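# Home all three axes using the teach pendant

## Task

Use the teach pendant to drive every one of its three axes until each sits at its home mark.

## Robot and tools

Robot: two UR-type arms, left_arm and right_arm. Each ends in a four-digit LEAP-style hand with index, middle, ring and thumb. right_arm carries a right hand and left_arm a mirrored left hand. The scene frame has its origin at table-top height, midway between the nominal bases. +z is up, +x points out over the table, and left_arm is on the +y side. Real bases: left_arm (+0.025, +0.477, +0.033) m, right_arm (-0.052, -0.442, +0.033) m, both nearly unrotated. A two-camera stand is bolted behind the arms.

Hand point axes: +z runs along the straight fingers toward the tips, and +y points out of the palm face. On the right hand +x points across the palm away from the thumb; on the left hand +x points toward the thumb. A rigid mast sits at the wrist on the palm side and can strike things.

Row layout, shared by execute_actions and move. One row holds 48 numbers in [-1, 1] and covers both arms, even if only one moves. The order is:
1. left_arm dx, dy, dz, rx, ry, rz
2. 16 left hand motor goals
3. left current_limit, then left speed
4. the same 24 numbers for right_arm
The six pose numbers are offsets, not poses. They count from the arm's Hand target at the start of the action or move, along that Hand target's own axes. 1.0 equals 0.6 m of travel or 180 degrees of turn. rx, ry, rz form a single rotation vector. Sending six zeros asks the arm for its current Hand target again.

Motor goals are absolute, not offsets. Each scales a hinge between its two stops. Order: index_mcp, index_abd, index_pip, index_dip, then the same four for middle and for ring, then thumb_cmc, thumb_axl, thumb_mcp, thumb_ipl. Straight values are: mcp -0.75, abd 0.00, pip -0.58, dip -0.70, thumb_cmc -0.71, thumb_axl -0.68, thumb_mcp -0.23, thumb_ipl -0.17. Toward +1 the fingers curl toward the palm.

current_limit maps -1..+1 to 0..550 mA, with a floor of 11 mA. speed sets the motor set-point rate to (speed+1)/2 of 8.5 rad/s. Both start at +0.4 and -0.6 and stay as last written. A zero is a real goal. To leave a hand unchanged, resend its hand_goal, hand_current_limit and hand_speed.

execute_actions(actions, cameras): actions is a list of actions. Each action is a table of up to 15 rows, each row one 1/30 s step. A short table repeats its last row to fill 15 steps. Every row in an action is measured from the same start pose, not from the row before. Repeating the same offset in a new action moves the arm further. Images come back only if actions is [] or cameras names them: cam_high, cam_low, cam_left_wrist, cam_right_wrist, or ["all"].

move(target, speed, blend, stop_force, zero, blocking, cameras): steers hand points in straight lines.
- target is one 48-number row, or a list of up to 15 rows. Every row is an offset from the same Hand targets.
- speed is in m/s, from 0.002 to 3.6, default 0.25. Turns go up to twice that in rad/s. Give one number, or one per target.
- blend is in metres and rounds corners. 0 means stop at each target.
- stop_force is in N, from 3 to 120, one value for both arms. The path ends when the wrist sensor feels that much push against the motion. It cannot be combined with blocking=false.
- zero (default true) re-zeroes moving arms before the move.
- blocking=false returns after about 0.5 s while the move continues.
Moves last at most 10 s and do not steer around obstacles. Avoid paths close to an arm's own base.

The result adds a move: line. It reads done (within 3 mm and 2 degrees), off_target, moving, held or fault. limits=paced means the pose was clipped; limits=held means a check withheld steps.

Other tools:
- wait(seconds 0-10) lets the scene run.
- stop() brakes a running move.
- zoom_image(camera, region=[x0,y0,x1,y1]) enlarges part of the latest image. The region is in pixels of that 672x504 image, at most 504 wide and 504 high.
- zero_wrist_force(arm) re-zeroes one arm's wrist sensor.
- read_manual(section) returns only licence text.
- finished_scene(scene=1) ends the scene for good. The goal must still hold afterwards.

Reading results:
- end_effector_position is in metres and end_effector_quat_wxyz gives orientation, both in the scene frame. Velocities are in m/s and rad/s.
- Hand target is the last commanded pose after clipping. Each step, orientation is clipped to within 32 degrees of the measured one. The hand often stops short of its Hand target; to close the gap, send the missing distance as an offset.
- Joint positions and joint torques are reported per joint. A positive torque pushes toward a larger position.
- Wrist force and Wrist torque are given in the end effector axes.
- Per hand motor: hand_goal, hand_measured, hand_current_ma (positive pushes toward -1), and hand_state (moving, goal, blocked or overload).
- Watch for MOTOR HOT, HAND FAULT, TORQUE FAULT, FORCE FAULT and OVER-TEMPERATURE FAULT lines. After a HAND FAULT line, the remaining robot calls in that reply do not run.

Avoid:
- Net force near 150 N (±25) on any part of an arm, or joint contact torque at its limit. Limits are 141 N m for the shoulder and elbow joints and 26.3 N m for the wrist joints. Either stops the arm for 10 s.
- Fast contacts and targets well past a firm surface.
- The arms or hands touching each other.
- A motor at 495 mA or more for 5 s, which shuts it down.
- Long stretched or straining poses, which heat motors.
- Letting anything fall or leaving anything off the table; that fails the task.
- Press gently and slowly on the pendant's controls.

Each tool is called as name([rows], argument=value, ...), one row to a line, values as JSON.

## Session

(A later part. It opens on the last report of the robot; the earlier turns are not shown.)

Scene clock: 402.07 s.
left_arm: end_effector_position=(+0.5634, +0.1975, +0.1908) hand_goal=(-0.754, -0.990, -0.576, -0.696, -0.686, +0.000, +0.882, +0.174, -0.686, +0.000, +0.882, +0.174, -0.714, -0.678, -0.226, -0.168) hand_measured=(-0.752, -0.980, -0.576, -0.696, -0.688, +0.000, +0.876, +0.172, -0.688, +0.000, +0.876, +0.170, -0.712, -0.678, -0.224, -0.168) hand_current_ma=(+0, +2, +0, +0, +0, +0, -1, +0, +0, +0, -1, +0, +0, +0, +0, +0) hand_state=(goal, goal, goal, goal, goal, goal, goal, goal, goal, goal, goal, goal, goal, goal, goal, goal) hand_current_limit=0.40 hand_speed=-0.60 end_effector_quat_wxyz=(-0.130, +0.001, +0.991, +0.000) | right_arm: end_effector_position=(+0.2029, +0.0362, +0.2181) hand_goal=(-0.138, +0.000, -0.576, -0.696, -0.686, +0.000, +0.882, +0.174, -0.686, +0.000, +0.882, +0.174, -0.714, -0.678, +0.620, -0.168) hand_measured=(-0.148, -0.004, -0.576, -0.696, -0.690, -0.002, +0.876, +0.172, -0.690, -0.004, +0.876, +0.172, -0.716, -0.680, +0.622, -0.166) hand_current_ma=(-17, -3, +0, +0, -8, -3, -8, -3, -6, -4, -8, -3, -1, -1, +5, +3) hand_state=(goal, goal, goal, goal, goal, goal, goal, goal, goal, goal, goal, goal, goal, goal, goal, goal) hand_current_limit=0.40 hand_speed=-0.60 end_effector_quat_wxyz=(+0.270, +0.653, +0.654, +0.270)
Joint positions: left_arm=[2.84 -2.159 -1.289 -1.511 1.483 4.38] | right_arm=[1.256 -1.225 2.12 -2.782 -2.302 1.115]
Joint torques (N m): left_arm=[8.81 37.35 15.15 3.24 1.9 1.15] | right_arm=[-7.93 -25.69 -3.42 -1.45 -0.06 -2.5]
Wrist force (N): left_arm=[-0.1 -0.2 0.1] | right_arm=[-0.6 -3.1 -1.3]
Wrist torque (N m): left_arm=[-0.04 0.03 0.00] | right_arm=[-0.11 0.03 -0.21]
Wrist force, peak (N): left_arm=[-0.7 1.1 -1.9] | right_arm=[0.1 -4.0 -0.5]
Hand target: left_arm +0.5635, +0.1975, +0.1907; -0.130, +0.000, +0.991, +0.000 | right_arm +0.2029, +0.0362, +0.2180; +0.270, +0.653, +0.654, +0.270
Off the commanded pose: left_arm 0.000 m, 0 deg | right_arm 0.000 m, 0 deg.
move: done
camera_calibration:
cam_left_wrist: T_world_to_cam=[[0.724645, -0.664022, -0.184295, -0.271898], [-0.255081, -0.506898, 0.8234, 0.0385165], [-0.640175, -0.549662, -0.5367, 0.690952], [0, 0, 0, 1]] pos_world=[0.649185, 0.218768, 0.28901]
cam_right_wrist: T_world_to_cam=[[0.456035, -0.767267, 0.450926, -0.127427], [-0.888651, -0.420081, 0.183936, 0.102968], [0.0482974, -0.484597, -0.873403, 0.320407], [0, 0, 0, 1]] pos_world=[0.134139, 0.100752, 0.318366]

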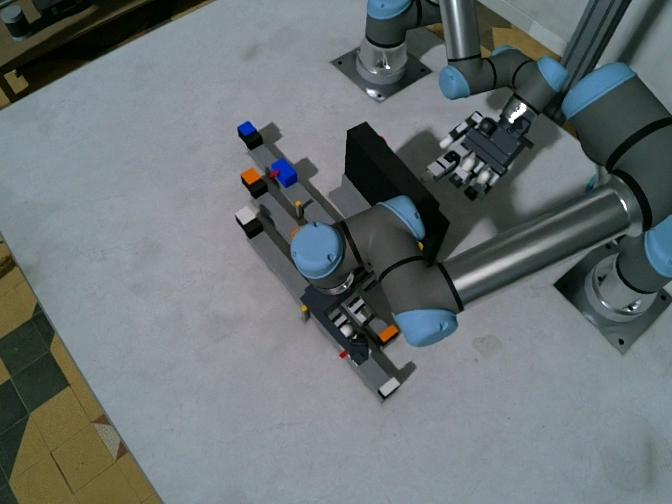

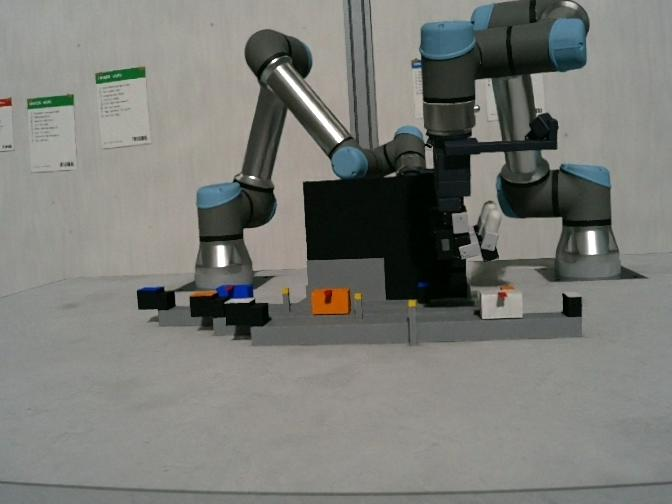

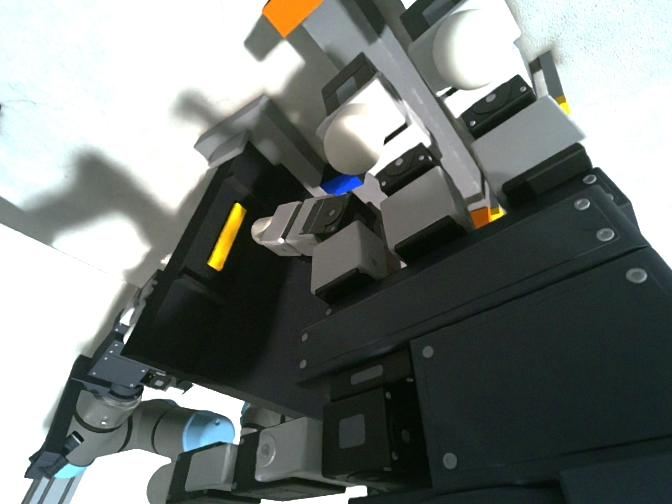

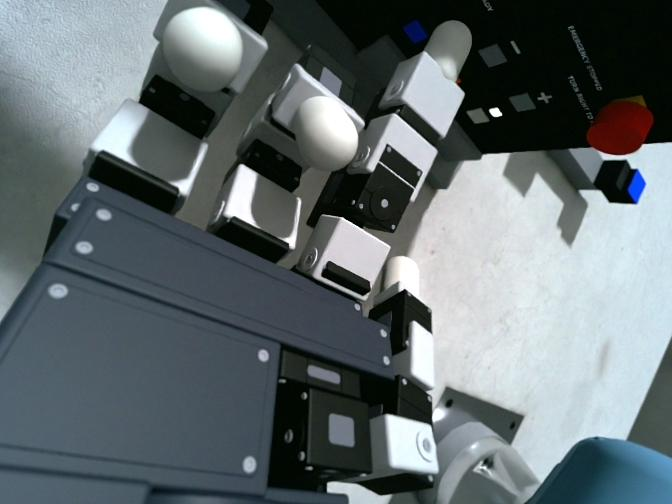

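move([
  [0,0,0,0,0,0,-0.754,-0.99,-0.576,-0.696,-0.686,0,0.882,0.174,-0.686,0,0.882,0.174,-0.714,-0.678,-0.226,-0.168,0.4,-0.6,-0.0042,0.0301,0.0407,0,0,0,-0.138,0,-0.576,-0.696,-0.686,0,0.882,0.174,-0.686,0,0.882,0.174,-0.714,-0.678,0.62,-0.168,0.4,-0.6],
  [0,0,0,0,0,0,-0.754,-0.99,-0.576,-0.696,-0.686,0,0.882,0.174,-0.686,0,0.882,0.174,-0.714,-0.678,-0.226,-0.168,0.4,-0.6,-0.0042,0.0713,0.0819,0,0,0,-0.138,0,-0.576,-0.696,-0.686,0,0.882,0.174,-0.686,0,0.882,0.174,-0.714,-0.678,0.62,-0.168,0.4,-0.6],
], cameras=["cam_right_wrist"], speed=[0.1, 0.02], stop_force=8)

Scene clock: 415.50 s.
left_arm: end_effector_position=(+0.5635, +0.1975, +0.1907) hand_goal=(-0.754, -0.990, -0.576, -0.696, -0.686, +0.000, +0.882, +0.174, -0.686, +0.000, +0.882, +0.174, -0.714, -0.678, -0.226, -0.168) hand_measured=(-0.752, -0.980, -0.576, -0.696, -0.688, +0.000, +0.876, +0.172, -0.688, +0.000, +0.876, +0.170, -0.712, -0.678, -0.224, -0.168) hand_current_ma=(+0, +2, +0, +0, +0, +0, -1, +0, +0, +0, -1, +0, +0, +0, +0, +0) hand_state=(goal, goal, goal, goal, goal, goal, goal, goal, goal, goal, goal, goal, goal, goal, goal, goal) hand_current_limit=0.40 hand_speed=-0.60 end_effector_quat_wxyz=(-0.130, +0.000, +0.991, +0.000) | right_arm: end_effector_position=(+0.2556, +0.0337, +0.2134) hand_goal=(-0.138, +0.000, -0.576, -0.696, -0.686, +0.000, +0.882, +0.174, -0.686, +0.000, +0.882, +0.174, -0.714, -0.678, +0.620, -0.168) hand_measured=(-0.142, -0.006, -0.576, -0.694, -0.690, -0.002, +0.876, +0.172, -0.690, -0.004, +0.878, +0.172, -0.716, -0.680, +0.622, -0.166) hand_current_ma=(-5, -9, +1, +1, -8, -3, -8, -3, -6, -4, -7, -3, -1, -1, +5, +3) hand_state=(goal, goal, goal, goal, goal, goal, goal, goal, goal, goal, goal, goal, goal, goal, goal, goal) hand_current_limit=0.40 hand_speed=-0.60 end_effector_quat_wxyz=(+0.270, +0.653, +0.654, +0.270)
Joint positions: left_arm=[2.84 -2.159 -1.289 -1.51 1.483 4.38] | right_arm=[1.153 -1.187 2.11 -2.892 -2.266 0.989]
Joint torques (N m): left_arm=[8.79 35.58 14.57 4.84 1.85 -1.37] | right_arm=[3.75 -44.95 -5.27 -1.14 -2.26 -0.66]
Wrist force (N): left_arm=[0.0 -0.3 -0.1] | right_arm=[-0.5 -7.0 -3.3]
Wrist torque (N m): left_arm=[-0.03 0.02 0.01] | right_arm=[-0.07 -0.06 -0.23]
Wrist force, peak (N): left_arm=[-0.2 -0.6 -0.3] | right_arm=[-0.4 -16.0 -11.1]
Hand target: left_arm +0.5635, +0.1975, +0.1907; -0.130, +0.000, +0.991, +0.000 | right_arm +0.2556, +0.0337, +0.2134; +0.270, +0.653, +0.654, +0.270 (not the last commanded pose)
Off the commanded pose: left_arm 0.000 m, 0 deg | right_arm 0.012 m, 0 deg.
move: contact (right_arm); path passed 1 of 2 targets
camera_calibration:
cam_right_wrist: T_world_to_cam=[[0.456041, -0.767209, 0.451017, -0.151249], [-0.888658, -0.419955, 0.184187, 0.149435], [0.0480973, -0.484797, -0.873303, 0.312576], [0, 0, 0, 1]] pos_world=[0.186739, 0.0982522, 0.313666]
Images, in order (width x height): cam_right_wrist 672x504.

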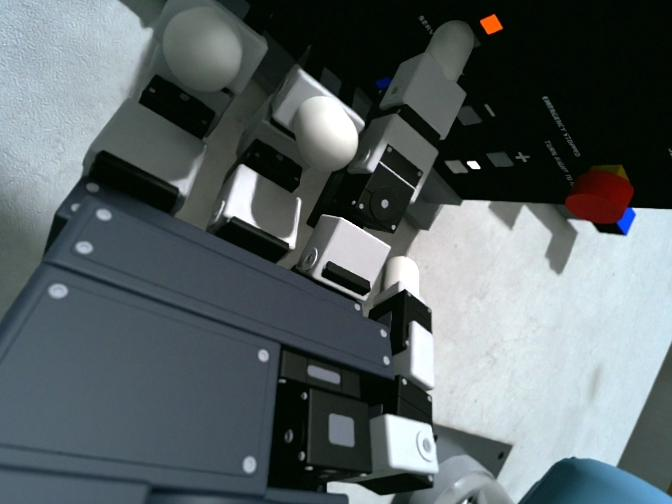

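zoom_image(camera="cam_right_wrist", region=[370, 0, 672, 240])

move(target=[0,0,0,0,0,0,-0.754,-0.99,-0.576,-0.696,-0.686,0,0.882,0.174,-0.686,0,0.882,0.174,-0.714,-0.678,-0.226,-0.168,0.4,-0.6,-0.0562,0.0127,-0.1204,0,0,0,-0.138,0,-0.576,-0.696,-0.686,0,0.882,0.174,-0.686,0,0.882,0.174,-0.714,-0.678,0.62,-0.168,0.4,-0.6], cameras=["cam_right_wrist"], speed=0.15)

zoom_image(camera="cam_right_wrist", region=[330, 0, 672, 220])

Scaled by 1.669 from the camera's 672x504 image, which has a finer 960x720 frame.

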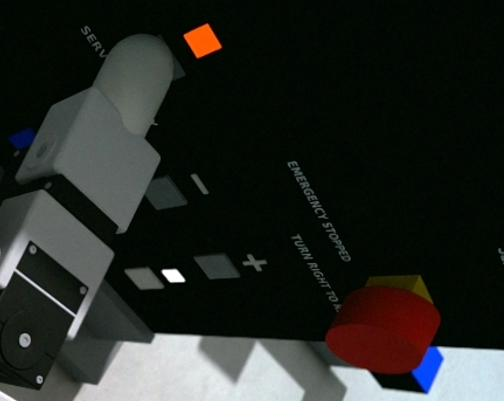

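Scene clock: 420.67 s.
left_arm: end_effector_position=(+0.5635, +0.1975, +0.1907) hand_goal=(-0.754, -0.990, -0.576, -0.696, -0.686, +0.000, +0.882, +0.174, -0.686, +0.000, +0.882, +0.174, -0.714, -0.678, -0.226, -0.168) hand_measured=(-0.752, -0.980, -0.576, -0.696, -0.688, +0.000, +0.876, +0.172, -0.688, +0.000, +0.876, +0.170, -0.712, -0.678, -0.224, -0.168) hand_current_ma=(+0, +2, +0, +0, +0, +0, -1, +0, +0, +0, -1, +0, +0, +0, +0, +0) hand_state=(goal, goal, goal, goal, goal, goal, goal, goal, goal, goal, goal, goal, goal, goal, goal, goal) hand_current_limit=0.40 hand_speed=-0.60 end_effector_quat_wxyz=(-0.130, +0.000, +0.991, +0.000) | right_arm: end_effector_position=(+0.2099, +0.0000, +0.2698) hand_goal=(-0.138, +0.000, -0.576, -0.696, -0.686, +0.000, +0.882, +0.174, -0.686, +0.000, +0.882, +0.174, -0.714, -0.678, +0.620, -0.168) hand_measured=(-0.158, +0.004, -0.584, -0.698, -0.692, -0.002, +0.878, +0.172, -0.690, -0.004, +0.878, +0.172, -0.716, -0.680, +0.622, -0.166) hand_current_ma=(-49, +4, -12, -3, -8, -3, -7, -3, -6, -3, -7, -3, -1, -1, +5, +3) hand_state=(blocked, goal, goal, goal, goal, goal, goal, goal, goal, goal, goal, goal, goal, goal, goal, goal) hand_current_limit=0.40 hand_speed=-0.60 end_effector_quat_wxyz=(+0.270, +0.653, +0.654, +0.270)
Joint positions: left_arm=[2.84 -2.159 -1.289 -1.51 1.483 4.38] | right_arm=[1.215 -1.394 2.175 -2.702 -2.288 1.064]
Joint torques (N m): left_arm=[9.41 37.75 16.13 4.65 1.7 -1.32] | right_arm=[-5.33 -37.42 -27.75 -2.03 -0.24 -2.28]
Wrist force (N): left_arm=[-0.1 0.0 0.0] | right_arm=[-0.9 -2.9 -1.0]
Wrist torque (N m): left_arm=[0.00 0.04 -0.01] | right_arm=[-0.10 0.03 -0.20]
Wrist force, peak (N): left_arm=[-0.2 -0.2 -0.6] | right_arm=[-0.5 -7.0 -3.4]
Hand target: left_arm +0.5635, +0.1975, +0.1907; -0.130, +0.000, +0.991, +0.000 | right_arm +0.2100, +0.0000, +0.2699; +0.270, +0.653, +0.654, +0.270
Off the commanded pose: left_arm 0.000 m, 0 deg | right_arm 0.000 m, 0 deg.
move: done
camera_calibration:
cam_right_wrist: T_world_to_cam=[[0.456145, -0.767121, 0.451062, -0.18186], [-0.888605, -0.420027, 0.184278, 0.0842929], [0.0480945, -0.484873, -0.873261, 0.347627], [0, 0, 0, 1]] pos_world=[0.141139, 0.0644518, 0.370066]
Images, in order (width x height): cam_right_wrist 672x504.

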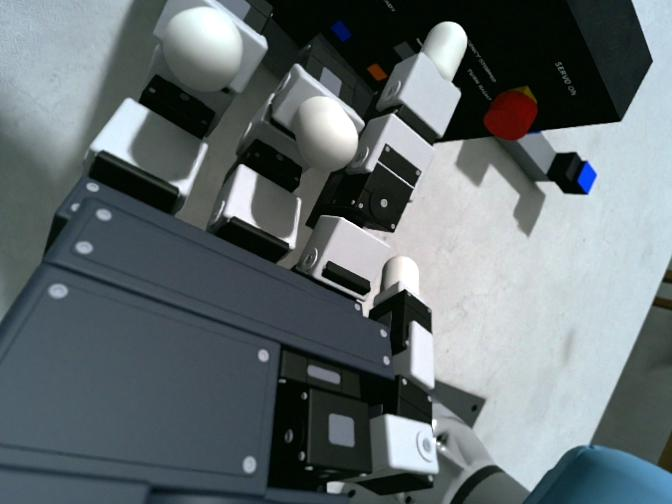

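Scaled by 1.474 from the camera's 672x504 image, which has a finer 960x720 frame.

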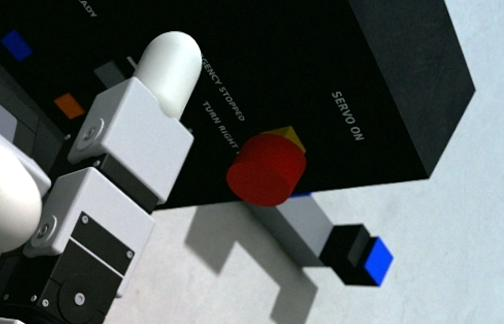

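move([
  [0.0571,0.005,0.0187,0,0,0,-0.754,-0.99,-0.576,-0.696,-0.686,0,0.882,0.174,-0.686,0,0.882,0.174,-0.714,-0.678,-0.226,-0.168,0.4,-0.6,0,0,0,0,0,0,-0.138,0,-0.576,-0.696,-0.686,0,0.882,0.174,-0.686,0,0.882,0.174,-0.714,-0.678,0.62,-0.168,0.4,-0.6],
  [0.0925,0.005,0.0282,0,0,0,-0.754,-0.99,-0.576,-0.696,-0.686,0,0.882,0.174,-0.686,0,0.882,0.174,-0.714,-0.678,-0.226,-0.168,0.4,-0.6,0,0,0,0,0,0,-0.138,0,-0.576,-0.696,-0.686,0,0.882,0.174,-0.686,0,0.882,0.174,-0.714,-0.678,0.62,-0.168,0.4,-0.6],
], cameras=["cam_left_wrist", "cam_right_wrist"], speed=[0.08, 0.008], stop_force=3)

zoom_image(camera="cam_right_wrist", region=[330, 0, 672, 220])

zoom_image(camera="cam_left_wrist", region=[130, 110, 390, 340])

Scene clock: 437.93 s.
left_arm: end_effector_position=(+0.5128, +0.2006, +0.1887) hand_goal=(-0.754, -0.990, -0.576, -0.696, -0.686, +0.000, +0.882, +0.174, -0.686, +0.000, +0.882, +0.174, -0.714, -0.678, -0.226, -0.168) hand_measured=(-0.750, -0.980, -0.574, -0.696, -0.688, +0.000, +0.876, +0.172, -0.688, +0.000, +0.876, +0.170, -0.712, -0.678, -0.224, -0.168) hand_current_ma=(+0, +2, +0, +0, +0, +0, -1, +0, +0, +0, -1, +0, +0, +0, +0, +0) hand_state=(goal, goal, goal, goal, goal, goal, goal, goal, goal, goal, goal, goal, goal, goal, goal, goal) hand_current_limit=0.40 hand_speed=-0.60 end_effector_quat_wxyz=(-0.130, +0.000, +0.991, +0.000) | right_arm: end_effector_position=(+0.2100, +0.0000, +0.2699) hand_goal=(-0.138, +0.000, -0.576, -0.696, -0.686, +0.000, +0.882, +0.174, -0.686, +0.000, +0.882, +0.174, -0.714, -0.678, +0.620, -0.168) hand_measured=(-0.158, +0.004, -0.584, -0.698, -0.692, -0.002, +0.878, +0.172, -0.690, -0.004, +0.878, +0.172, -0.716, -0.680, +0.622, -0.166) hand_current_ma=(-49, +4, -12, -3, -8, -3, -7, -3, -6, -3, -7, -3, -1, -1, +5, +3) hand_state=(blocked, goal, goal, goal, goal, goal, goal, goal, goal, goal, goal, goal, goal, goal, goal, goal) hand_current_limit=0.40 hand_speed=-0.60 end_effector_quat_wxyz=(+0.270, +0.653, +0.654, +0.270)
Joint positions: left_arm=[2.818 -2.057 -1.457 -1.443 1.478 4.358] | right_arm=[1.215 -1.394 2.175 -2.701 -2.288 1.064]
Joint torques (N m): left_arm=[7.14 30.34 25.77 -1.49 1.15 1.41] | right_arm=[-9.48 -37.39 -25.6 -2.13 0.01 -2.36]
Wrist force (N): left_arm=[-3.0 0.0 -1.1] | right_arm=[-0.7 -2.9 -0.9]
Wrist torque (N m): left_arm=[0.06 0.02 -0.15] | right_arm=[-0.10 0.01 -0.19]
Wrist force, peak (N): left_arm=[-3.0 -0.2 -2.2] | right_arm=[-0.8 -3.4 -1.1]
Hand target: left_arm +0.5128, +0.2006, +0.1887; -0.130, +0.000, +0.991, +0.000 (not the last commanded pose) | right_arm +0.2100, +0.0000, +0.2699; +0.270, +0.653, +0.654, +0.270
Off the commanded pose: left_arm 0.007 m, 0 deg | right_arm 0.000 m, 0 deg.
move: contact (left_arm); path passed 1 of 2 targets
camera_calibration:
cam_left_wrist: T_world_to_cam=[[0.72472, -0.663938, -0.184302, -0.233549], [-0.255101, -0.507002, 0.82333, 0.0289407], [-0.640082, -0.549668, -0.536806, 0.659048], [0, 0, 0, 1]] pos_world=[0.598486, 0.221868, 0.28691]
cam_right_wrist: T_world_to_cam=[[0.45611, -0.767177, 0.451003, -0.181875], [-0.888623, -0.420014, 0.184222, 0.0842974], [0.048097, -0.484797, -0.873303, 0.347725], [0, 0, 0, 1]] pos_world=[0.141139, 0.064452, 0.370166]
Images, in order (width x height): cam_left_wrist 672x504, cam_right_wrist 672x504.

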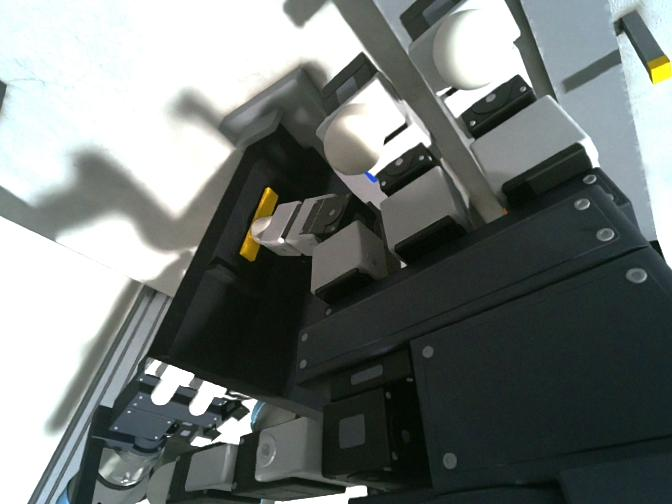

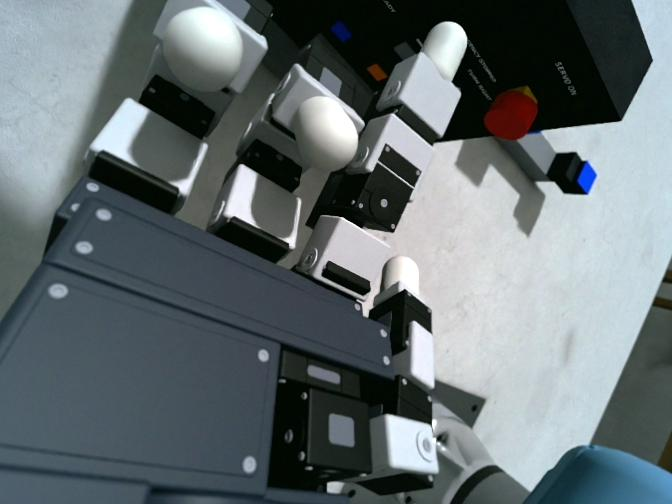

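Scaled by 1.474 from the camera's 672x504 image, which has a finer 960x720 frame.

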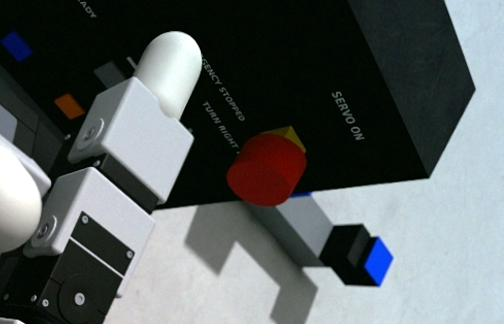

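Scaled by 1.938 from the camera's 672x504 image, which has a finer 960x720 frame.

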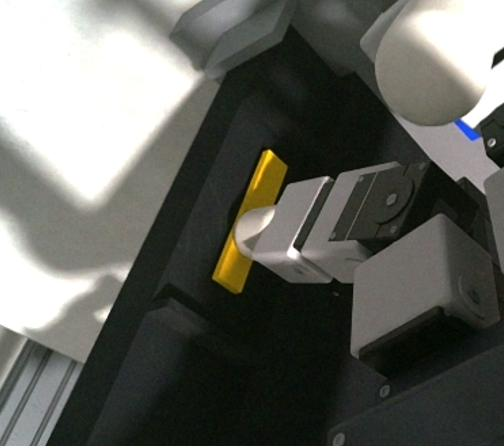

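move(target=[0.0032,0,0.0009,0,0,0,-0.754,-0.99,-0.576,-0.696,-0.686,0,0.882,0.174,-0.686,0,0.882,0.174,-0.714,-0.678,-0.226,-0.168,0.4,-0.6,0,0,0,0,0,0,-0.138,0,-0.576,-0.696,-0.686,0,0.882,0.174,-0.686,0,0.882,0.174,-0.714,-0.678,0.62,-0.168,0.4,-0.6], cameras=["cam_right_wrist"], speed=0.02)

Scene clock: 443.67 s.
left_arm: end_effector_position=(+0.5107, +0.2006, +0.1886) hand_goal=(-0.754, -0.990, -0.576, -0.696, -0.686, +0.000, +0.882, +0.174, -0.686, +0.000, +0.882, +0.174, -0.714, -0.678, -0.226, -0.168) hand_measured=(-0.750, -0.980, -0.572, -0.694, -0.688, +0.000, +0.876, +0.172, -0.688, +0.000, +0.876, +0.170, -0.712, -0.678, -0.224, -0.168) hand_current_ma=(+1, +2, +1, +0, +0, +0, -1, +0, +0, +0, -1, +0, +0, +0, +0, +0) hand_state=(goal, goal, goal, goal, goal, goal, goal, goal, goal, goal, goal, goal, goal, goal, goal, goal) hand_current_limit=0.40 hand_speed=-0.60 end_effector_quat_wxyz=(-0.130, +0.000, +0.991, +0.000) | right_arm: end_effector_position=(+0.2100, +0.0000, +0.2699) hand_goal=(-0.138, +0.000, -0.576, -0.696, -0.686, +0.000, +0.882, +0.174, -0.686, +0.000, +0.882, +0.174, -0.714, -0.678, +0.620, -0.168) hand_measured=(-0.158, +0.004, -0.584, -0.698, -0.692, -0.002, +0.878, +0.172, -0.690, -0.004, +0.878, +0.172, -0.716, -0.680, +0.622, -0.166) hand_current_ma=(-49, +4, -12, -3, -8, -3, -7, -3, -6, -3, -7, -3, -1, -1, +5, +3) hand_state=(blocked, goal, goal, goal, goal, goal, goal, goal, goal, goal, goal, goal, goal, goal, goal, goal) hand_current_limit=0.40 hand_speed=-0.60 end_effector_quat_wxyz=(+0.270, +0.653, +0.654, +0.270)
Joint positions: left_arm=[2.817 -2.053 -1.463 -1.44 1.478 4.357] | right_arm=[1.215 -1.394 2.175 -2.701 -2.288 1.064]
Joint torques (N m): left_arm=[-12.32 47.36 19.41 3.49 -2.16 -1.35] | right_arm=[-9.07 -37.43 -24.71 -3.78 -0.02 -2.32]
Wrist force (N): left_arm=[-3.2 0.1 -2.4] | right_arm=[-0.8 -3.0 -1.1]
Wrist torque (N m): left_arm=[0.10 -0.04 -0.16] | right_arm=[-0.10 0.02 -0.20]
Wrist force, peak (N): left_arm=[-3.5 0.0 -2.4] | right_arm=[-1.0 -3.3 -0.9]
Hand target: left_arm +0.5108, +0.2006, +0.1887; -0.130, +0.000, +0.991, +0.000 | right_arm +0.2100, +0.0000, +0.2699; +0.270, +0.653, +0.654, +0.270
Off the commanded pose: left_arm 0.000 m, 0 deg | right_arm 0.000 m, 0 deg.
move: done
camera_calibration:
cam_right_wrist: T_world_to_cam=[[0.45611, -0.767177, 0.451003, -0.181875], [-0.888623, -0.420014, 0.184222, 0.0842974], [0.048097, -0.484797, -0.873303, 0.347725], [0, 0, 0, 1]] pos_world=[0.141139, 0.064452, 0.370166]
Images, in order (width x height): cam_right_wrist 672x504.

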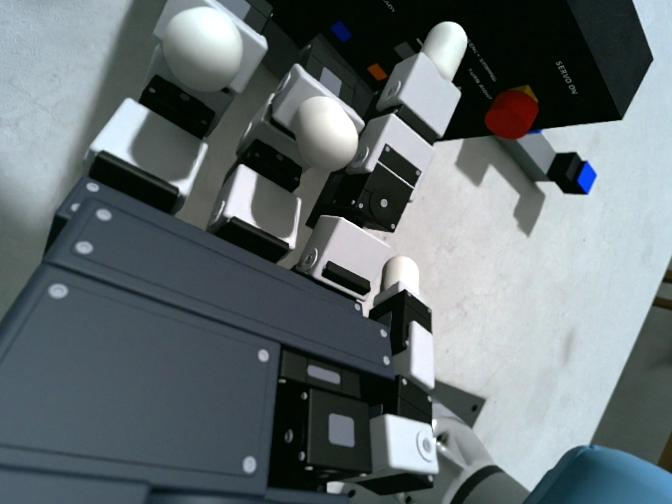

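move(target=[0.0032,0,0.0009,0,0,0,-0.754,-0.99,-0.576,-0.696,-0.686,0,0.882,0.174,-0.686,0,0.882,0.174,-0.714,-0.678,-0.226,-0.168,0.4,-0.6,0,0,0,0,0,0,-0.138,0,-0.576,-0.696,-0.686,0,0.882,0.174,-0.686,0,0.882,0.174,-0.714,-0.678,0.62,-0.168,0.4,-0.6], cameras=["cam_right_wrist"], speed=0.02)

Scene clock: 446.33 s.
left_arm: end_effector_position=(+0.5088, +0.2006, +0.1886) hand_goal=(-0.754, -0.990, -0.576, -0.696, -0.686, +0.000, +0.882, +0.174, -0.686, +0.000, +0.882, +0.174, -0.714, -0.678, -0.226, -0.168) hand_measured=(-0.750, -0.980, -0.572, -0.692, -0.688, +0.000, +0.876, +0.172, -0.688, +0.000, +0.876, +0.170, -0.712, -0.678, -0.224, -0.168) hand_current_ma=(+1, +2, +1, +0, +0, +0, -1, +0, +0, +0, -1, +0, +0, +0, +0, +0) hand_state=(goal, goal, goal, goal, goal, goal, goal, goal, goal, goal, goal, goal, goal, goal, goal, goal) hand_current_limit=0.40 hand_speed=-0.60 end_effector_quat_wxyz=(-0.130, +0.000, +0.992, +0.000) | right_arm: end_effector_position=(+0.2100, +0.0000, +0.2699) hand_goal=(-0.138, +0.000, -0.576, -0.696, -0.686, +0.000, +0.882, +0.174, -0.686, +0.000, +0.882, +0.174, -0.714, -0.678, +0.620, -0.168) hand_measured=(-0.158, +0.004, -0.584, -0.698, -0.692, -0.002, +0.878, +0.172, -0.690, -0.004, +0.878, +0.172, -0.716, -0.680, +0.622, -0.166) hand_current_ma=(-49, +4, -12, -3, -8, -3, -7, -3, -6, -3, -7, -3, -1, -1, +5, +3) hand_state=(blocked, goal, goal, goal, goal, goal, goal, goal, goal, goal, goal, goal, goal, goal, goal, goal) hand_current_limit=0.40 hand_speed=-0.60 end_effector_quat_wxyz=(+0.270, +0.653, +0.654, +0.270)
Joint positions: left_arm=[2.816 -2.05 -1.469 -1.438 1.477 4.356] | right_arm=[1.215 -1.394 2.175 -2.701 -2.288 1.064]
Joint torques (N m): left_arm=[-15.89 44.19 14.29 -0.25 -3.16 -1.49] | right_arm=[-7.94 -37.36 -23.43 -4.43 0.04 -2.56]
Wrist force (N): left_arm=[-13.7 -0.6 -8.5] | right_arm=[-0.7 -2.6 -1.0]
Wrist torque (N m): left_arm=[0.55 -0.06 -0.98] | right_arm=[-0.07 0.00 -0.18]
Wrist force, peak (N): left_arm=[-13.7 -0.6 -8.5] | right_arm=[-0.8 -3.3 -1.4]
Hand target: left_arm +0.5088, +0.2006, +0.1886; -0.130, +0.000, +0.991, +0.000 | right_arm +0.2100, +0.0000, +0.2699; +0.270, +0.653, +0.654, +0.270
Off the commanded pose: left_arm 0.000 m, 0 deg | right_arm 0.000 m, 0 deg.
move: done
camera_calibration:
cam_right_wrist: T_world_to_cam=[[0.45611, -0.767177, 0.451003, -0.181875], [-0.888623, -0.420014, 0.184222, 0.0842974], [0.048097, -0.484797, -0.873303, 0.347725], [0, 0, 0, 1]] pos_world=[0.141139, 0.064452, 0.370166]
Images, in order (width x height): cam_right_wrist 672x504.

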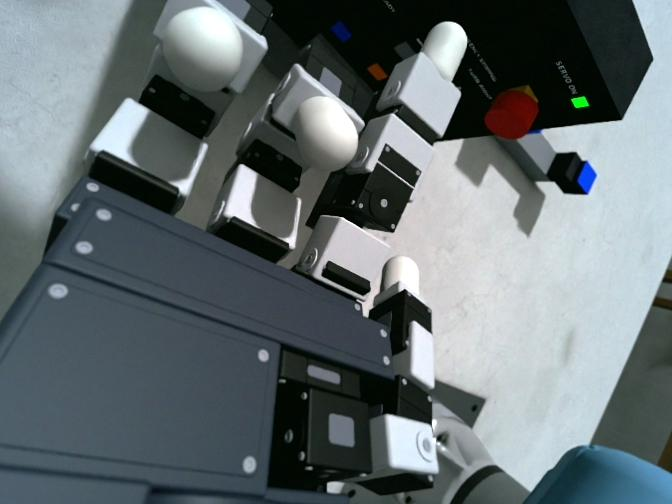

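wait(seconds=0, cameras=["cam_low", "cam_high"])

zoom_image(camera="cam_low", region=[190, 250, 440, 350])

zoom_image(camera="cam_low", region=[380, 250, 600, 350])

Scene clock: 461.07 s.
left_arm: end_effector_position=(+0.5088, +0.2006, +0.1886) hand_goal=(-0.754, -0.990, -0.576, -0.696, -0.686, +0.000, +0.882, +0.174, -0.686, +0.000, +0.882, +0.174, -0.714, -0.678, -0.226, -0.168) hand_measured=(-0.750, -0.980, -0.572, -0.692, -0.688, +0.000, +0.876, +0.172, -0.688, +0.000, +0.876, +0.170, -0.712, -0.678, -0.224, -0.168) hand_current_ma=(+1, +2, +1, +0, +0, +0, -1, +0, +0, +0, -1, +0, +0, +0, +0, +0) hand_state=(goal, goal, goal, goal, goal, goal, goal, goal, goal, goal, goal, goal, goal, goal, goal, goal) hand_current_limit=0.40 hand_speed=-0.60 end_effector_quat_wxyz=(-0.130, +0.000, +0.991, +0.000) | right_arm: end_effector_position=(+0.2100, +0.0000, +0.2699) hand_goal=(-0.138, +0.000, -0.576, -0.696, -0.686, +0.000, +0.882, +0.174, -0.686, +0.000, +0.882, +0.174, -0.714, -0.678, +0.620, -0.168) hand_measured=(-0.158, +0.004, -0.584, -0.698, -0.692, -0.002, +0.878, +0.172, -0.690, -0.004, +0.878, +0.172, -0.716, -0.680, +0.622, -0.166) hand_current_ma=(-49, +4, -12, -3, -8, -3, -7, -3, -6, -3, -7, -3, -1, -1, +5, +3) hand_state=(blocked, goal, goal, goal, goal, goal, goal, goal, goal, goal, goal, goal, goal, goal, goal, goal) hand_current_limit=0.40 hand_speed=-0.60 end_effector_quat_wxyz=(+0.270, +0.653, +0.654, +0.270)
Joint positions: left_arm=[2.816 -2.05 -1.469 -1.438 1.477 4.356] | right_arm=[1.215 -1.394 2.175 -2.701 -2.288 1.064]
Joint torques (N m): left_arm=[-16.47 27.35 20.49 -4.3 -2.87 1.27] | right_arm=[-8.1 -36.57 -21.73 -4.43 0.01 -2.38]
Wrist force (N): left_arm=[-13.8 -0.7 -8.3] | right_arm=[-1.0 -3.1 -0.9]
Wrist torque (N m): left_arm=[0.53 -0.06 -0.97] | right_arm=[-0.13 0.04 -0.22]
Wrist force, peak (N): left_arm=[-13.9 -0.7 -8.5] | right_arm=[-0.7 -3.4 -1.0]
Hand target: left_arm +0.5088, +0.2006, +0.1886; -0.130, +0.000, +0.991, +0.000 | right_arm +0.2100, +0.0000, +0.2699; +0.270, +0.653, +0.654, +0.270
Off the commanded pose: left_arm 0.000 m, 0 deg | right_arm 0.000 m, 0 deg.
Images, in order (width x height): cam_high 672x504, cam_low 672x504.

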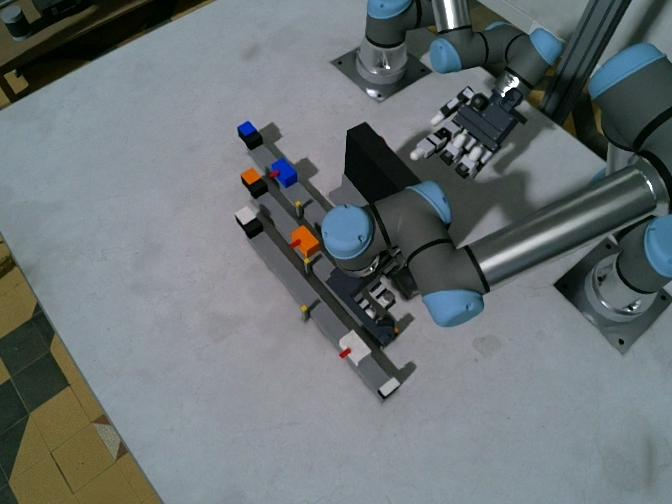

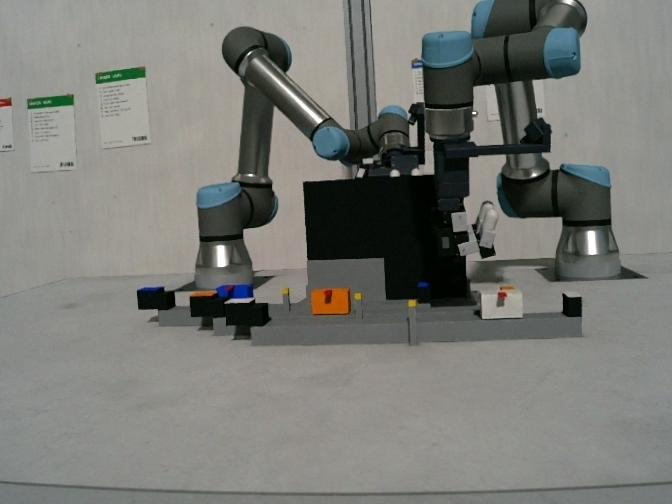

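Scaled by 2.016 from the camera's 672x504 image, which has a finer 960x720 frame.

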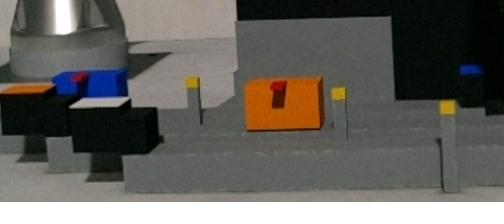

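Scaled by 2.291 from the camera's 672x504 image, which has a finer 960x720 frame.

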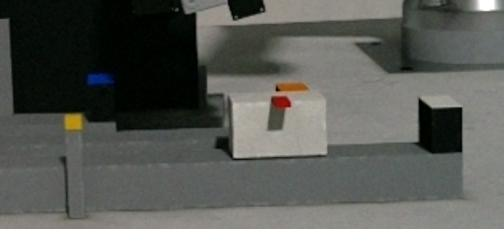

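move([
  [0,0,0,0,0,0,-0.754,-0.99,-0.576,-0.696,-0.686,0,0.882,0.174,-0.686,0,0.882,0.174,-0.714,-0.678,-0.226,-0.168,0.4,-0.6,-0.0305,-0.085,0.1321,0,0,0,-0.138,0,-0.576,-0.696,-0.686,0,0.882,0.174,-0.686,0,0.882,0.174,-0.714,-0.678,0.62,-0.168,0.4,-0.6],
  [0,0,0,0,0,0,-0.754,-0.99,-0.576,-0.696,-0.686,0,0.882,0.174,-0.686,0,0.882,0.174,-0.714,-0.678,-0.226,-0.168,0.4,-0.6,-0.0305,-0.0576,0.1595,0,0,0,-0.138,0,-0.576,-0.696,-0.686,0,0.882,0.174,-0.686,0,0.882,0.174,-0.714,-0.678,0.62,-0.168,0.4,-0.6],
  [0,0,0,0,0,0,-0.754,-0.99,-0.576,-0.696,-0.686,0,0.882,0.174,-0.686,0,0.882,0.174,-0.714,-0.678,-0.226,-0.168,0.4,-0.6,-0.0305,-0.085,0.1321,0,0,0,-0.138,0,-0.576,-0.696,-0.686,0,0.882,0.174,-0.686,0,0.882,0.174,-0.714,-0.678,0.62,-0.168,0.4,-0.6],
], cameras=["cam_low", "cam_right_wrist"], speed=[0.12, 0.04, 0.1])

zoom_image(camera="cam_low", region=[380, 250, 600, 350])

zoom_image(camera="cam_right_wrist", region=[330, 0, 672, 220])

Scene clock: 471.67 s.
left_arm: end_effector_position=(+0.5088, +0.2006, +0.1886) hand_goal=(-0.754, -0.990, -0.576, -0.696, -0.686, +0.000, +0.882, +0.174, -0.686, +0.000, +0.882, +0.174, -0.714, -0.678, -0.226, -0.168) hand_measured=(-0.754, -0.982, -0.570, -0.686, -0.688, +0.000, +0.876, +0.172, -0.688, +0.000, +0.876, +0.170, -0.712, -0.678, -0.224, -0.168) hand_current_ma=(+0, +2, +1, +3, +0, +0, -1, +0, +0, +0, -1, +0, +0, +0, +0, +0) hand_state=(goal, goal, goal, goal, goal, goal, goal, goal, goal, goal, goal, goal, goal, goal, goal, goal) hand_current_limit=0.40 hand_speed=-0.60 end_effector_quat_wxyz=(-0.130, +0.000, +0.991, +0.000) | right_arm: end_effector_position=(+0.2299, -0.0184, +0.1778) hand_goal=(-0.138, +0.000, -0.576, -0.696, -0.686, +0.000, +0.882, +0.174, -0.686, +0.000, +0.882, +0.174, -0.714, -0.678, +0.620, -0.168) hand_measured=(-0.162, +0.000, -0.576, -0.694, -0.692, -0.002, +0.878, +0.172, -0.690, -0.004, +0.878, +0.172, -0.716, -0.680, +0.622, -0.166) hand_current_ma=(-60, +0, +0, +3, -8, -3, -7, -3, -6, -3, -7, -3, -1, -1, +5, +3) hand_state=(blocked, goal, goal, goal, goal, goal, goal, goal, goal, goal, goal, goal, goal, goal, goal, goal) hand_current_limit=0.40 hand_speed=-0.60 end_effector_quat_wxyz=(+0.270, +0.653, +0.654, +0.270)
Joint positions: left_arm=[2.816 -2.05 -1.469 -1.438 1.477 4.356] | right_arm=[1.156 -1.189 2.283 -3.061 -2.267 0.992]
Joint torques (N m): left_arm=[-13.16 31.86 20.39 0.96 -2.93 1.14] | right_arm=[1.66 -24.56 -23 -4.55 -0.2 -1.4]
Wrist force (N): left_arm=[-14.0 -0.5 -7.3] | right_arm=[-2.8 -4.3 -0.7]
Wrist torque (N m): left_arm=[0.52 -0.10 -1.01] | right_arm=[-0.32 0.29 -0.38]
Wrist force, peak (N): left_arm=[-49.4 -2.2 -26.9] | right_arm=[-0.1 -95.2 -99.6]
Hand target: left_arm +0.5088, +0.2006, +0.1886; -0.130, +0.000, +0.991, +0.000 | right_arm +0.2299, -0.0183, +0.1778; +0.270, +0.653, +0.654, +0.270
Off the commanded pose: left_arm 0.000 m, 0 deg | right_arm 0.000 m, 0 deg.
move: done
camera_calibration:
cam_right_wrist: T_world_to_cam=[[0.456037, -0.767172, 0.451084, -0.16351], [-0.88866, -0.419934, 0.184223, 0.111352], [0.0480949, -0.484873, -0.873261, 0.257452], [0, 0, 0, 1]] pos_world=[0.161139, 0.046152, 0.278066]
Images, in order (width x height): cam_low 672x504, cam_right_wrist 672x504.

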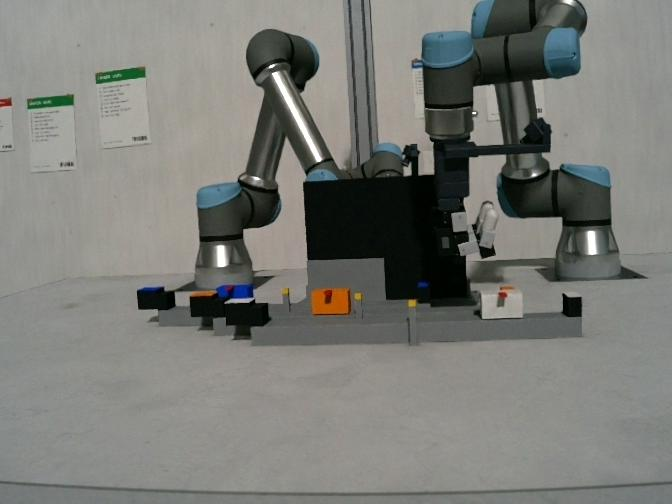

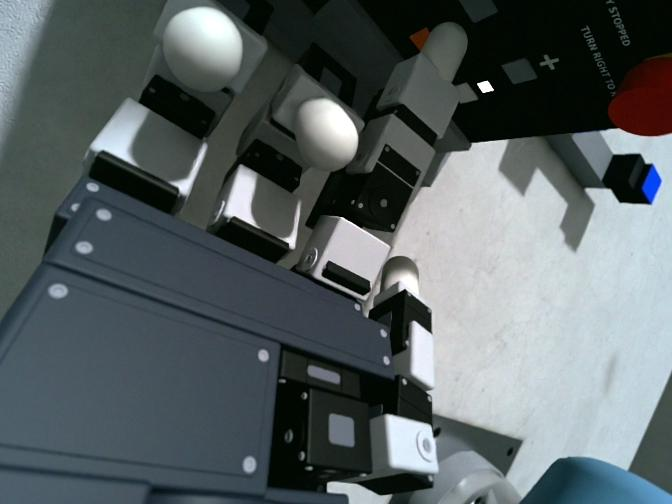

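Scaled by 2.291 from the camera's 672x504 image, which has a finer 960x720 frame.

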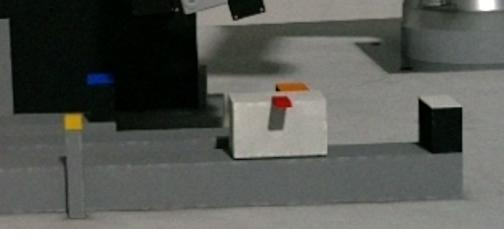

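Scaled by 1.474 from the camera's 672x504 image, which has a finer 960x720 frame.

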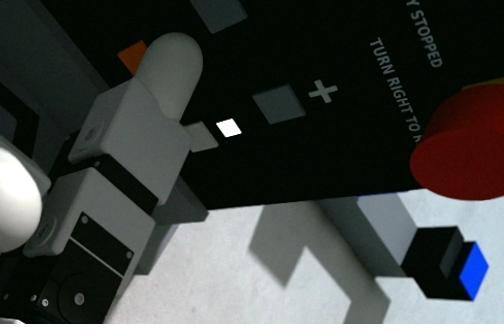

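move(target=[0,0,0,0,0,0,-0.754,-0.99,-0.576,-0.696,-0.686,0,0.882,0.174,-0.686,0,0.882,0.174,-0.714,-0.678,-0.226,-0.168,0.4,-0.6,0.0305,0.085,-0.1321,0,0,0,-0.138,0,-0.576,-0.696,-0.686,0,0.882,0.174,-0.686,0,0.882,0.174,-0.714,-0.678,0.62,-0.168,0.4,-0.6], cameras=["cam_right_wrist"], speed=0.12)

zoom_image(camera="cam_right_wrist", region=[330, 0, 672, 220])

Scene clock: 482.73 s.
left_arm: end_effector_position=(+0.5088, +0.2006, +0.1886) hand_goal=(-0.754, -0.990, -0.576, -0.696, -0.686, +0.000, +0.882, +0.174, -0.686, +0.000, +0.882, +0.174, -0.714, -0.678, -0.226, -0.168) hand_measured=(-0.754, -0.982, -0.570, -0.686, -0.688, +0.000, +0.876, +0.172, -0.688, +0.000, +0.876, +0.170, -0.712, -0.678, -0.224, -0.168) hand_current_ma=(+0, +2, +1, +3, +0, +0, -1, +0, +0, +0, -1, +0, +0, +0, +0, +0) hand_state=(goal, goal, goal, goal, goal, goal, goal, goal, goal, goal, goal, goal, goal, goal, goal, goal) hand_current_limit=0.40 hand_speed=-0.60 end_effector_quat_wxyz=(-0.130, +0.000, +0.991, +0.000) | right_arm: end_effector_position=(+0.2099, +0.0000, +0.2700) hand_goal=(-0.138, +0.000, -0.576, -0.696, -0.686, +0.000, +0.882, +0.174, -0.686, +0.000, +0.882, +0.174, -0.714, -0.678, +0.620, -0.168) hand_measured=(-0.160, +0.000, -0.576, -0.694, -0.692, -0.002, +0.878, +0.172, -0.690, -0.004, +0.878, +0.172, -0.716, -0.680, +0.622, -0.166) hand_current_ma=(-55, +0, +0, +3, -8, -3, -7, -3, -6, -3, -7, -3, -1, -1, +5, +3) hand_state=(blocked, goal, goal, goal, goal, goal, goal, goal, goal, goal, goal, goal, goal, goal, goal, goal) hand_current_limit=0.40 hand_speed=-0.60 end_effector_quat_wxyz=(+0.270, +0.653, +0.654, +0.270)
Joint positions: left_arm=[2.816 -2.05 -1.469 -1.438 1.477 4.356] | right_arm=[1.215 -1.394 2.175 -2.702 -2.288 1.064]
Joint torques (N m): left_arm=[1.63 49.2 20.66 1.11 -2.65 1.15] | right_arm=[-8.98 -30.79 -7.05 -1.57 -0.05 -2.49]
Wrist force (N): left_arm=[-14.3 -0.6 -7.1] | right_arm=[-2.7 -4.2 -1.3]
Wrist torque (N m): left_arm=[0.51 -0.06 -1.02] | right_arm=[-0.23 0.27 -0.42]
Wrist force, peak (N): left_arm=[-14.4 -0.5 -8.3] | right_arm=[-2.7 -5.2 0.4]
Hand target: left_arm +0.5088, +0.2006, +0.1886; -0.130, +0.000, +0.991, +0.000 | right_arm +0.2100, +0.0000, +0.2699; +0.270, +0.653, +0.654, +0.270
Off the commanded pose: left_arm 0.000 m, 0 deg | right_arm 0.000 m, 0 deg.
move: done
camera_calibration:
cam_right_wrist: T_world_to_cam=[[0.456036, -0.767289, 0.450886, -0.181737], [-0.888655, -0.420037, 0.184013, 0.0844229], [0.0481976, -0.484599, -0.873408, 0.347785], [0, 0, 0, 1]] pos_world=[0.141139, 0.0645525, 0.370166]
Images, in order (width x height): cam_right_wrist 672x504.

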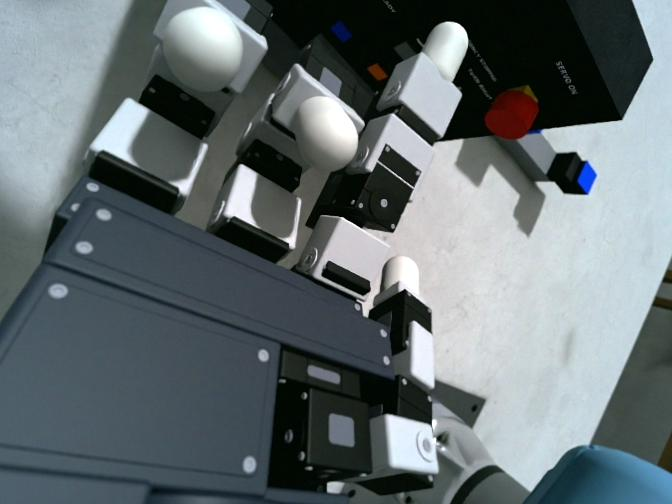

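Scaled by 1.474 from the camera's 672x504 image, which has a finer 960x720 frame.

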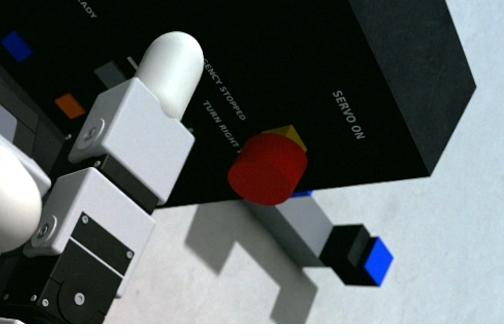

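move(target=[-0.0113,0,-0.003,0,0,0,-0.754,-0.99,-0.576,-0.696,-0.686,0,0.882,0.174,-0.686,0,0.882,0.174,-0.714,-0.678,-0.226,-0.168,0.4,-0.6,-0.0305,-0.085,0.1321,0,0,0,-0.138,0,-0.576,-0.696,-0.686,0,0.882,0.174,-0.686,0,0.882,0.174,-0.714,-0.678,0.62,-0.168,0.4,-0.6], cameras=[], speed=0.1)

move(target=[0,0,0,0,0,0,-0.754,-0.99,-0.576,-0.696,-0.686,0,0.882,0.174,-0.686,0,0.882,0.174,-0.714,-0.678,-0.226,-0.168,0.4,-0.6,0,0.0307,0.0307,0,0,0,-0.138,0,-0.576,-0.696,-0.686,0,0.882,0.174,-0.686,0,0.882,0.174,-0.714,-0.678,0.62,-0.168,0.4,-0.6], cameras=["cam_right_wrist"], speed=0.01, stop_force=4)

zoom_image(camera="cam_right_wrist", region=[330, 0, 672, 220])

Scene clock: 492.70 s.
left_arm: end_effector_position=(+0.5158, +0.2006, +0.1886) hand_goal=(-0.754, -0.990, -0.576, -0.696, -0.686, +0.000, +0.882, +0.174, -0.686, +0.000, +0.882, +0.174, -0.714, -0.678, -0.226, -0.168) hand_measured=(-0.752, -0.980, -0.574, -0.694, -0.688, +0.000, +0.876, +0.172, -0.688, +0.000, +0.876, +0.170, -0.712, -0.678, -0.224, -0.168) hand_current_ma=(+0, +2, +0, +0, +0, +0, -1, +0, +0, +0, -1, +0, +0, +0, +0, +0) hand_state=(goal, goal, goal, goal, goal, goal, goal, goal, goal, goal, goal, goal, goal, goal, goal, goal) hand_current_limit=0.40 hand_speed=-0.60 end_effector_quat_wxyz=(-0.130, +0.000, +0.991, +0.000) | right_arm: end_effector_position=(+0.2299, -0.0184, +0.1778) hand_goal=(-0.138, +0.000, -0.576, -0.696, -0.686, +0.000, +0.882, +0.174, -0.686, +0.000, +0.882, +0.174, -0.714, -0.678, +0.620, -0.168) hand_measured=(-0.160, +0.000, -0.576, -0.694, -0.692, -0.002, +0.878, +0.172, -0.690, -0.004, +0.878, +0.172, -0.716, -0.680, +0.622, -0.166) hand_current_ma=(-54, +0, +0, +3, -8, -3, -7, -3, -6, -3, -7, -3, -1, -1, +5, +3) hand_state=(blocked, goal, goal, goal, goal, goal, goal, goal, goal, goal, goal, goal, goal, goal, goal, goal) hand_current_limit=0.40 hand_speed=-0.60 end_effector_quat_wxyz=(+0.270, +0.653, +0.654, +0.270)
Joint positions: left_arm=[2.82 -2.063 -1.448 -1.446 1.478 4.36] | right_arm=[1.156 -1.189 2.283 -3.061 -2.267 0.992]
Joint torques (N m): left_arm=[3.79 45.43 15.12 1.32 1.73 0.56] | right_arm=[7.02 -27.61 -21.21 -3.69 -2.68 2.24]
Wrist force (N): left_arm=[-0.5 0.7 0.0] | right_arm=[-2.4 -3.9 -0.8]
Wrist torque (N m): left_arm=[0.10 0.09 -0.11] | right_arm=[-0.24 0.23 -0.37]
Wrist force, peak (N): left_arm=[-14.3 -0.8 -8.2] | right_arm=[-3.3 -5.0 0.1]
Hand target: left_arm +0.5158, +0.2006, +0.1886; -0.130, +0.000, +0.991, +0.000 | right_arm +0.2299, -0.0183, +0.1778; +0.270, +0.653, +0.654, +0.270
Off the commanded pose: left_arm 0.000 m, 0 deg | right_arm 0.000 m, 0 deg.
move: done
No camera images: "cameras" was empty.

Scene clock: 495.33 s.
left_arm: end_effector_position=(+0.5158, +0.2006, +0.1886) hand_goal=(-0.754, -0.990, -0.576, -0.696, -0.686, +0.000, +0.882, +0.174, -0.686, +0.000, +0.882, +0.174, -0.714, -0.678, -0.226, -0.168) hand_measured=(-0.752, -0.980, -0.574, -0.694, -0.688, +0.000, +0.876, +0.172, -0.688, +0.000, +0.876, +0.170, -0.712, -0.678, -0.224, -0.168) hand_current_ma=(+0, +2, +0, +0, +0, +0, -1, +0, +0, +0, -1, +0, +0, +0, +0, +0) hand_state=(goal, goal, goal, goal, goal, goal, goal, goal, goal, goal, goal, goal, goal, goal, goal, goal) hand_current_limit=0.40 hand_speed=-0.60 end_effector_quat_wxyz=(-0.130, +0.000, +0.991, +0.000) | right_arm: end_effector_position=(+0.2458, -0.0183, +0.1778) hand_goal=(-0.138, +0.000, -0.576, -0.696, -0.686, +0.000, +0.882, +0.174, -0.686, +0.000, +0.882, +0.174, -0.714, -0.678, +0.620, -0.168) hand_measured=(-0.160, -0.002, -0.576, -0.694, -0.692, -0.002, +0.878, +0.172, -0.690, -0.004, +0.878, +0.172, -0.716, -0.680, +0.622, -0.166) hand_current_ma=(-53, -1, +0, +3, -8, -3, -7, -3, -6, -3, -7, -3, -1, -1, +5, +3) hand_state=(blocked, goal, goal, goal, goal, goal, goal, goal, goal, goal, goal, goal, goal, goal, goal, goal) hand_current_limit=0.40 hand_speed=-0.60 end_effector_quat_wxyz=(+0.270, +0.653, +0.654, +0.270)
Joint positions: left_arm=[2.82 -2.063 -1.448 -1.446 1.478 4.36] | right_arm=[1.123 -1.178 2.275 -3.089 -2.254 0.953]
Joint torques (N m): left_arm=[-9.13 53.46 14.13 4.74 -0.03 -1.36] | right_arm=[6 -41.91 -2.76 -0.86 -3.02 2.19]
Wrist force (N): left_arm=[-0.6 0.8 0.0] | right_arm=[-2.7 -6.6 -3.6]
Wrist torque (N m): left_arm=[0.11 0.11 -0.13] | right_arm=[-0.16 0.24 -0.40]
Wrist force, peak (N): left_arm=[-0.9 1.2 0.1] | right_arm=[-2.3 -8.2 -3.7]
Hand target: left_arm +0.5158, +0.2006, +0.1886; -0.130, +0.000, +0.991, +0.000 | right_arm +0.2458, -0.0183, +0.1778; +0.270, +0.653, +0.654, +0.270 (not the last commanded pose)
Off the commanded pose: left_arm 0.000 m, 0 deg | right_arm 0.010 m, 0 deg.
move: contact (right_arm)
camera_calibration:
cam_right_wrist: T_world_to_cam=[[0.45611, -0.767177, 0.451003, -0.170751], [-0.888623, -0.420014, 0.184222, 0.125479], [0.048097, -0.484797, -0.873303, 0.256695], [0, 0, 0, 1]] pos_world=[0.177039, 0.046152, 0.278066]
Images, in order (width x height): cam_right_wrist 672x504.

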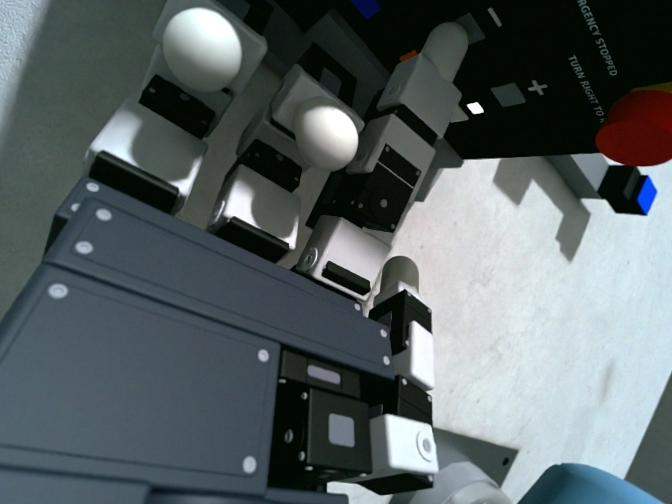

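Scaled by 1.474 from the camera's 672x504 image, which has a finer 960x720 frame.

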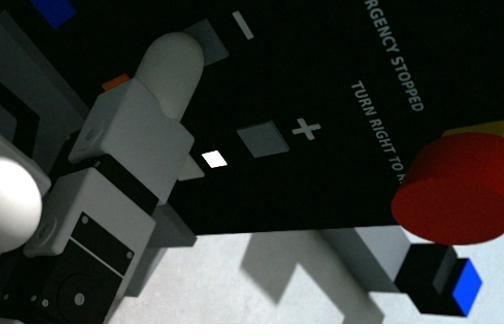

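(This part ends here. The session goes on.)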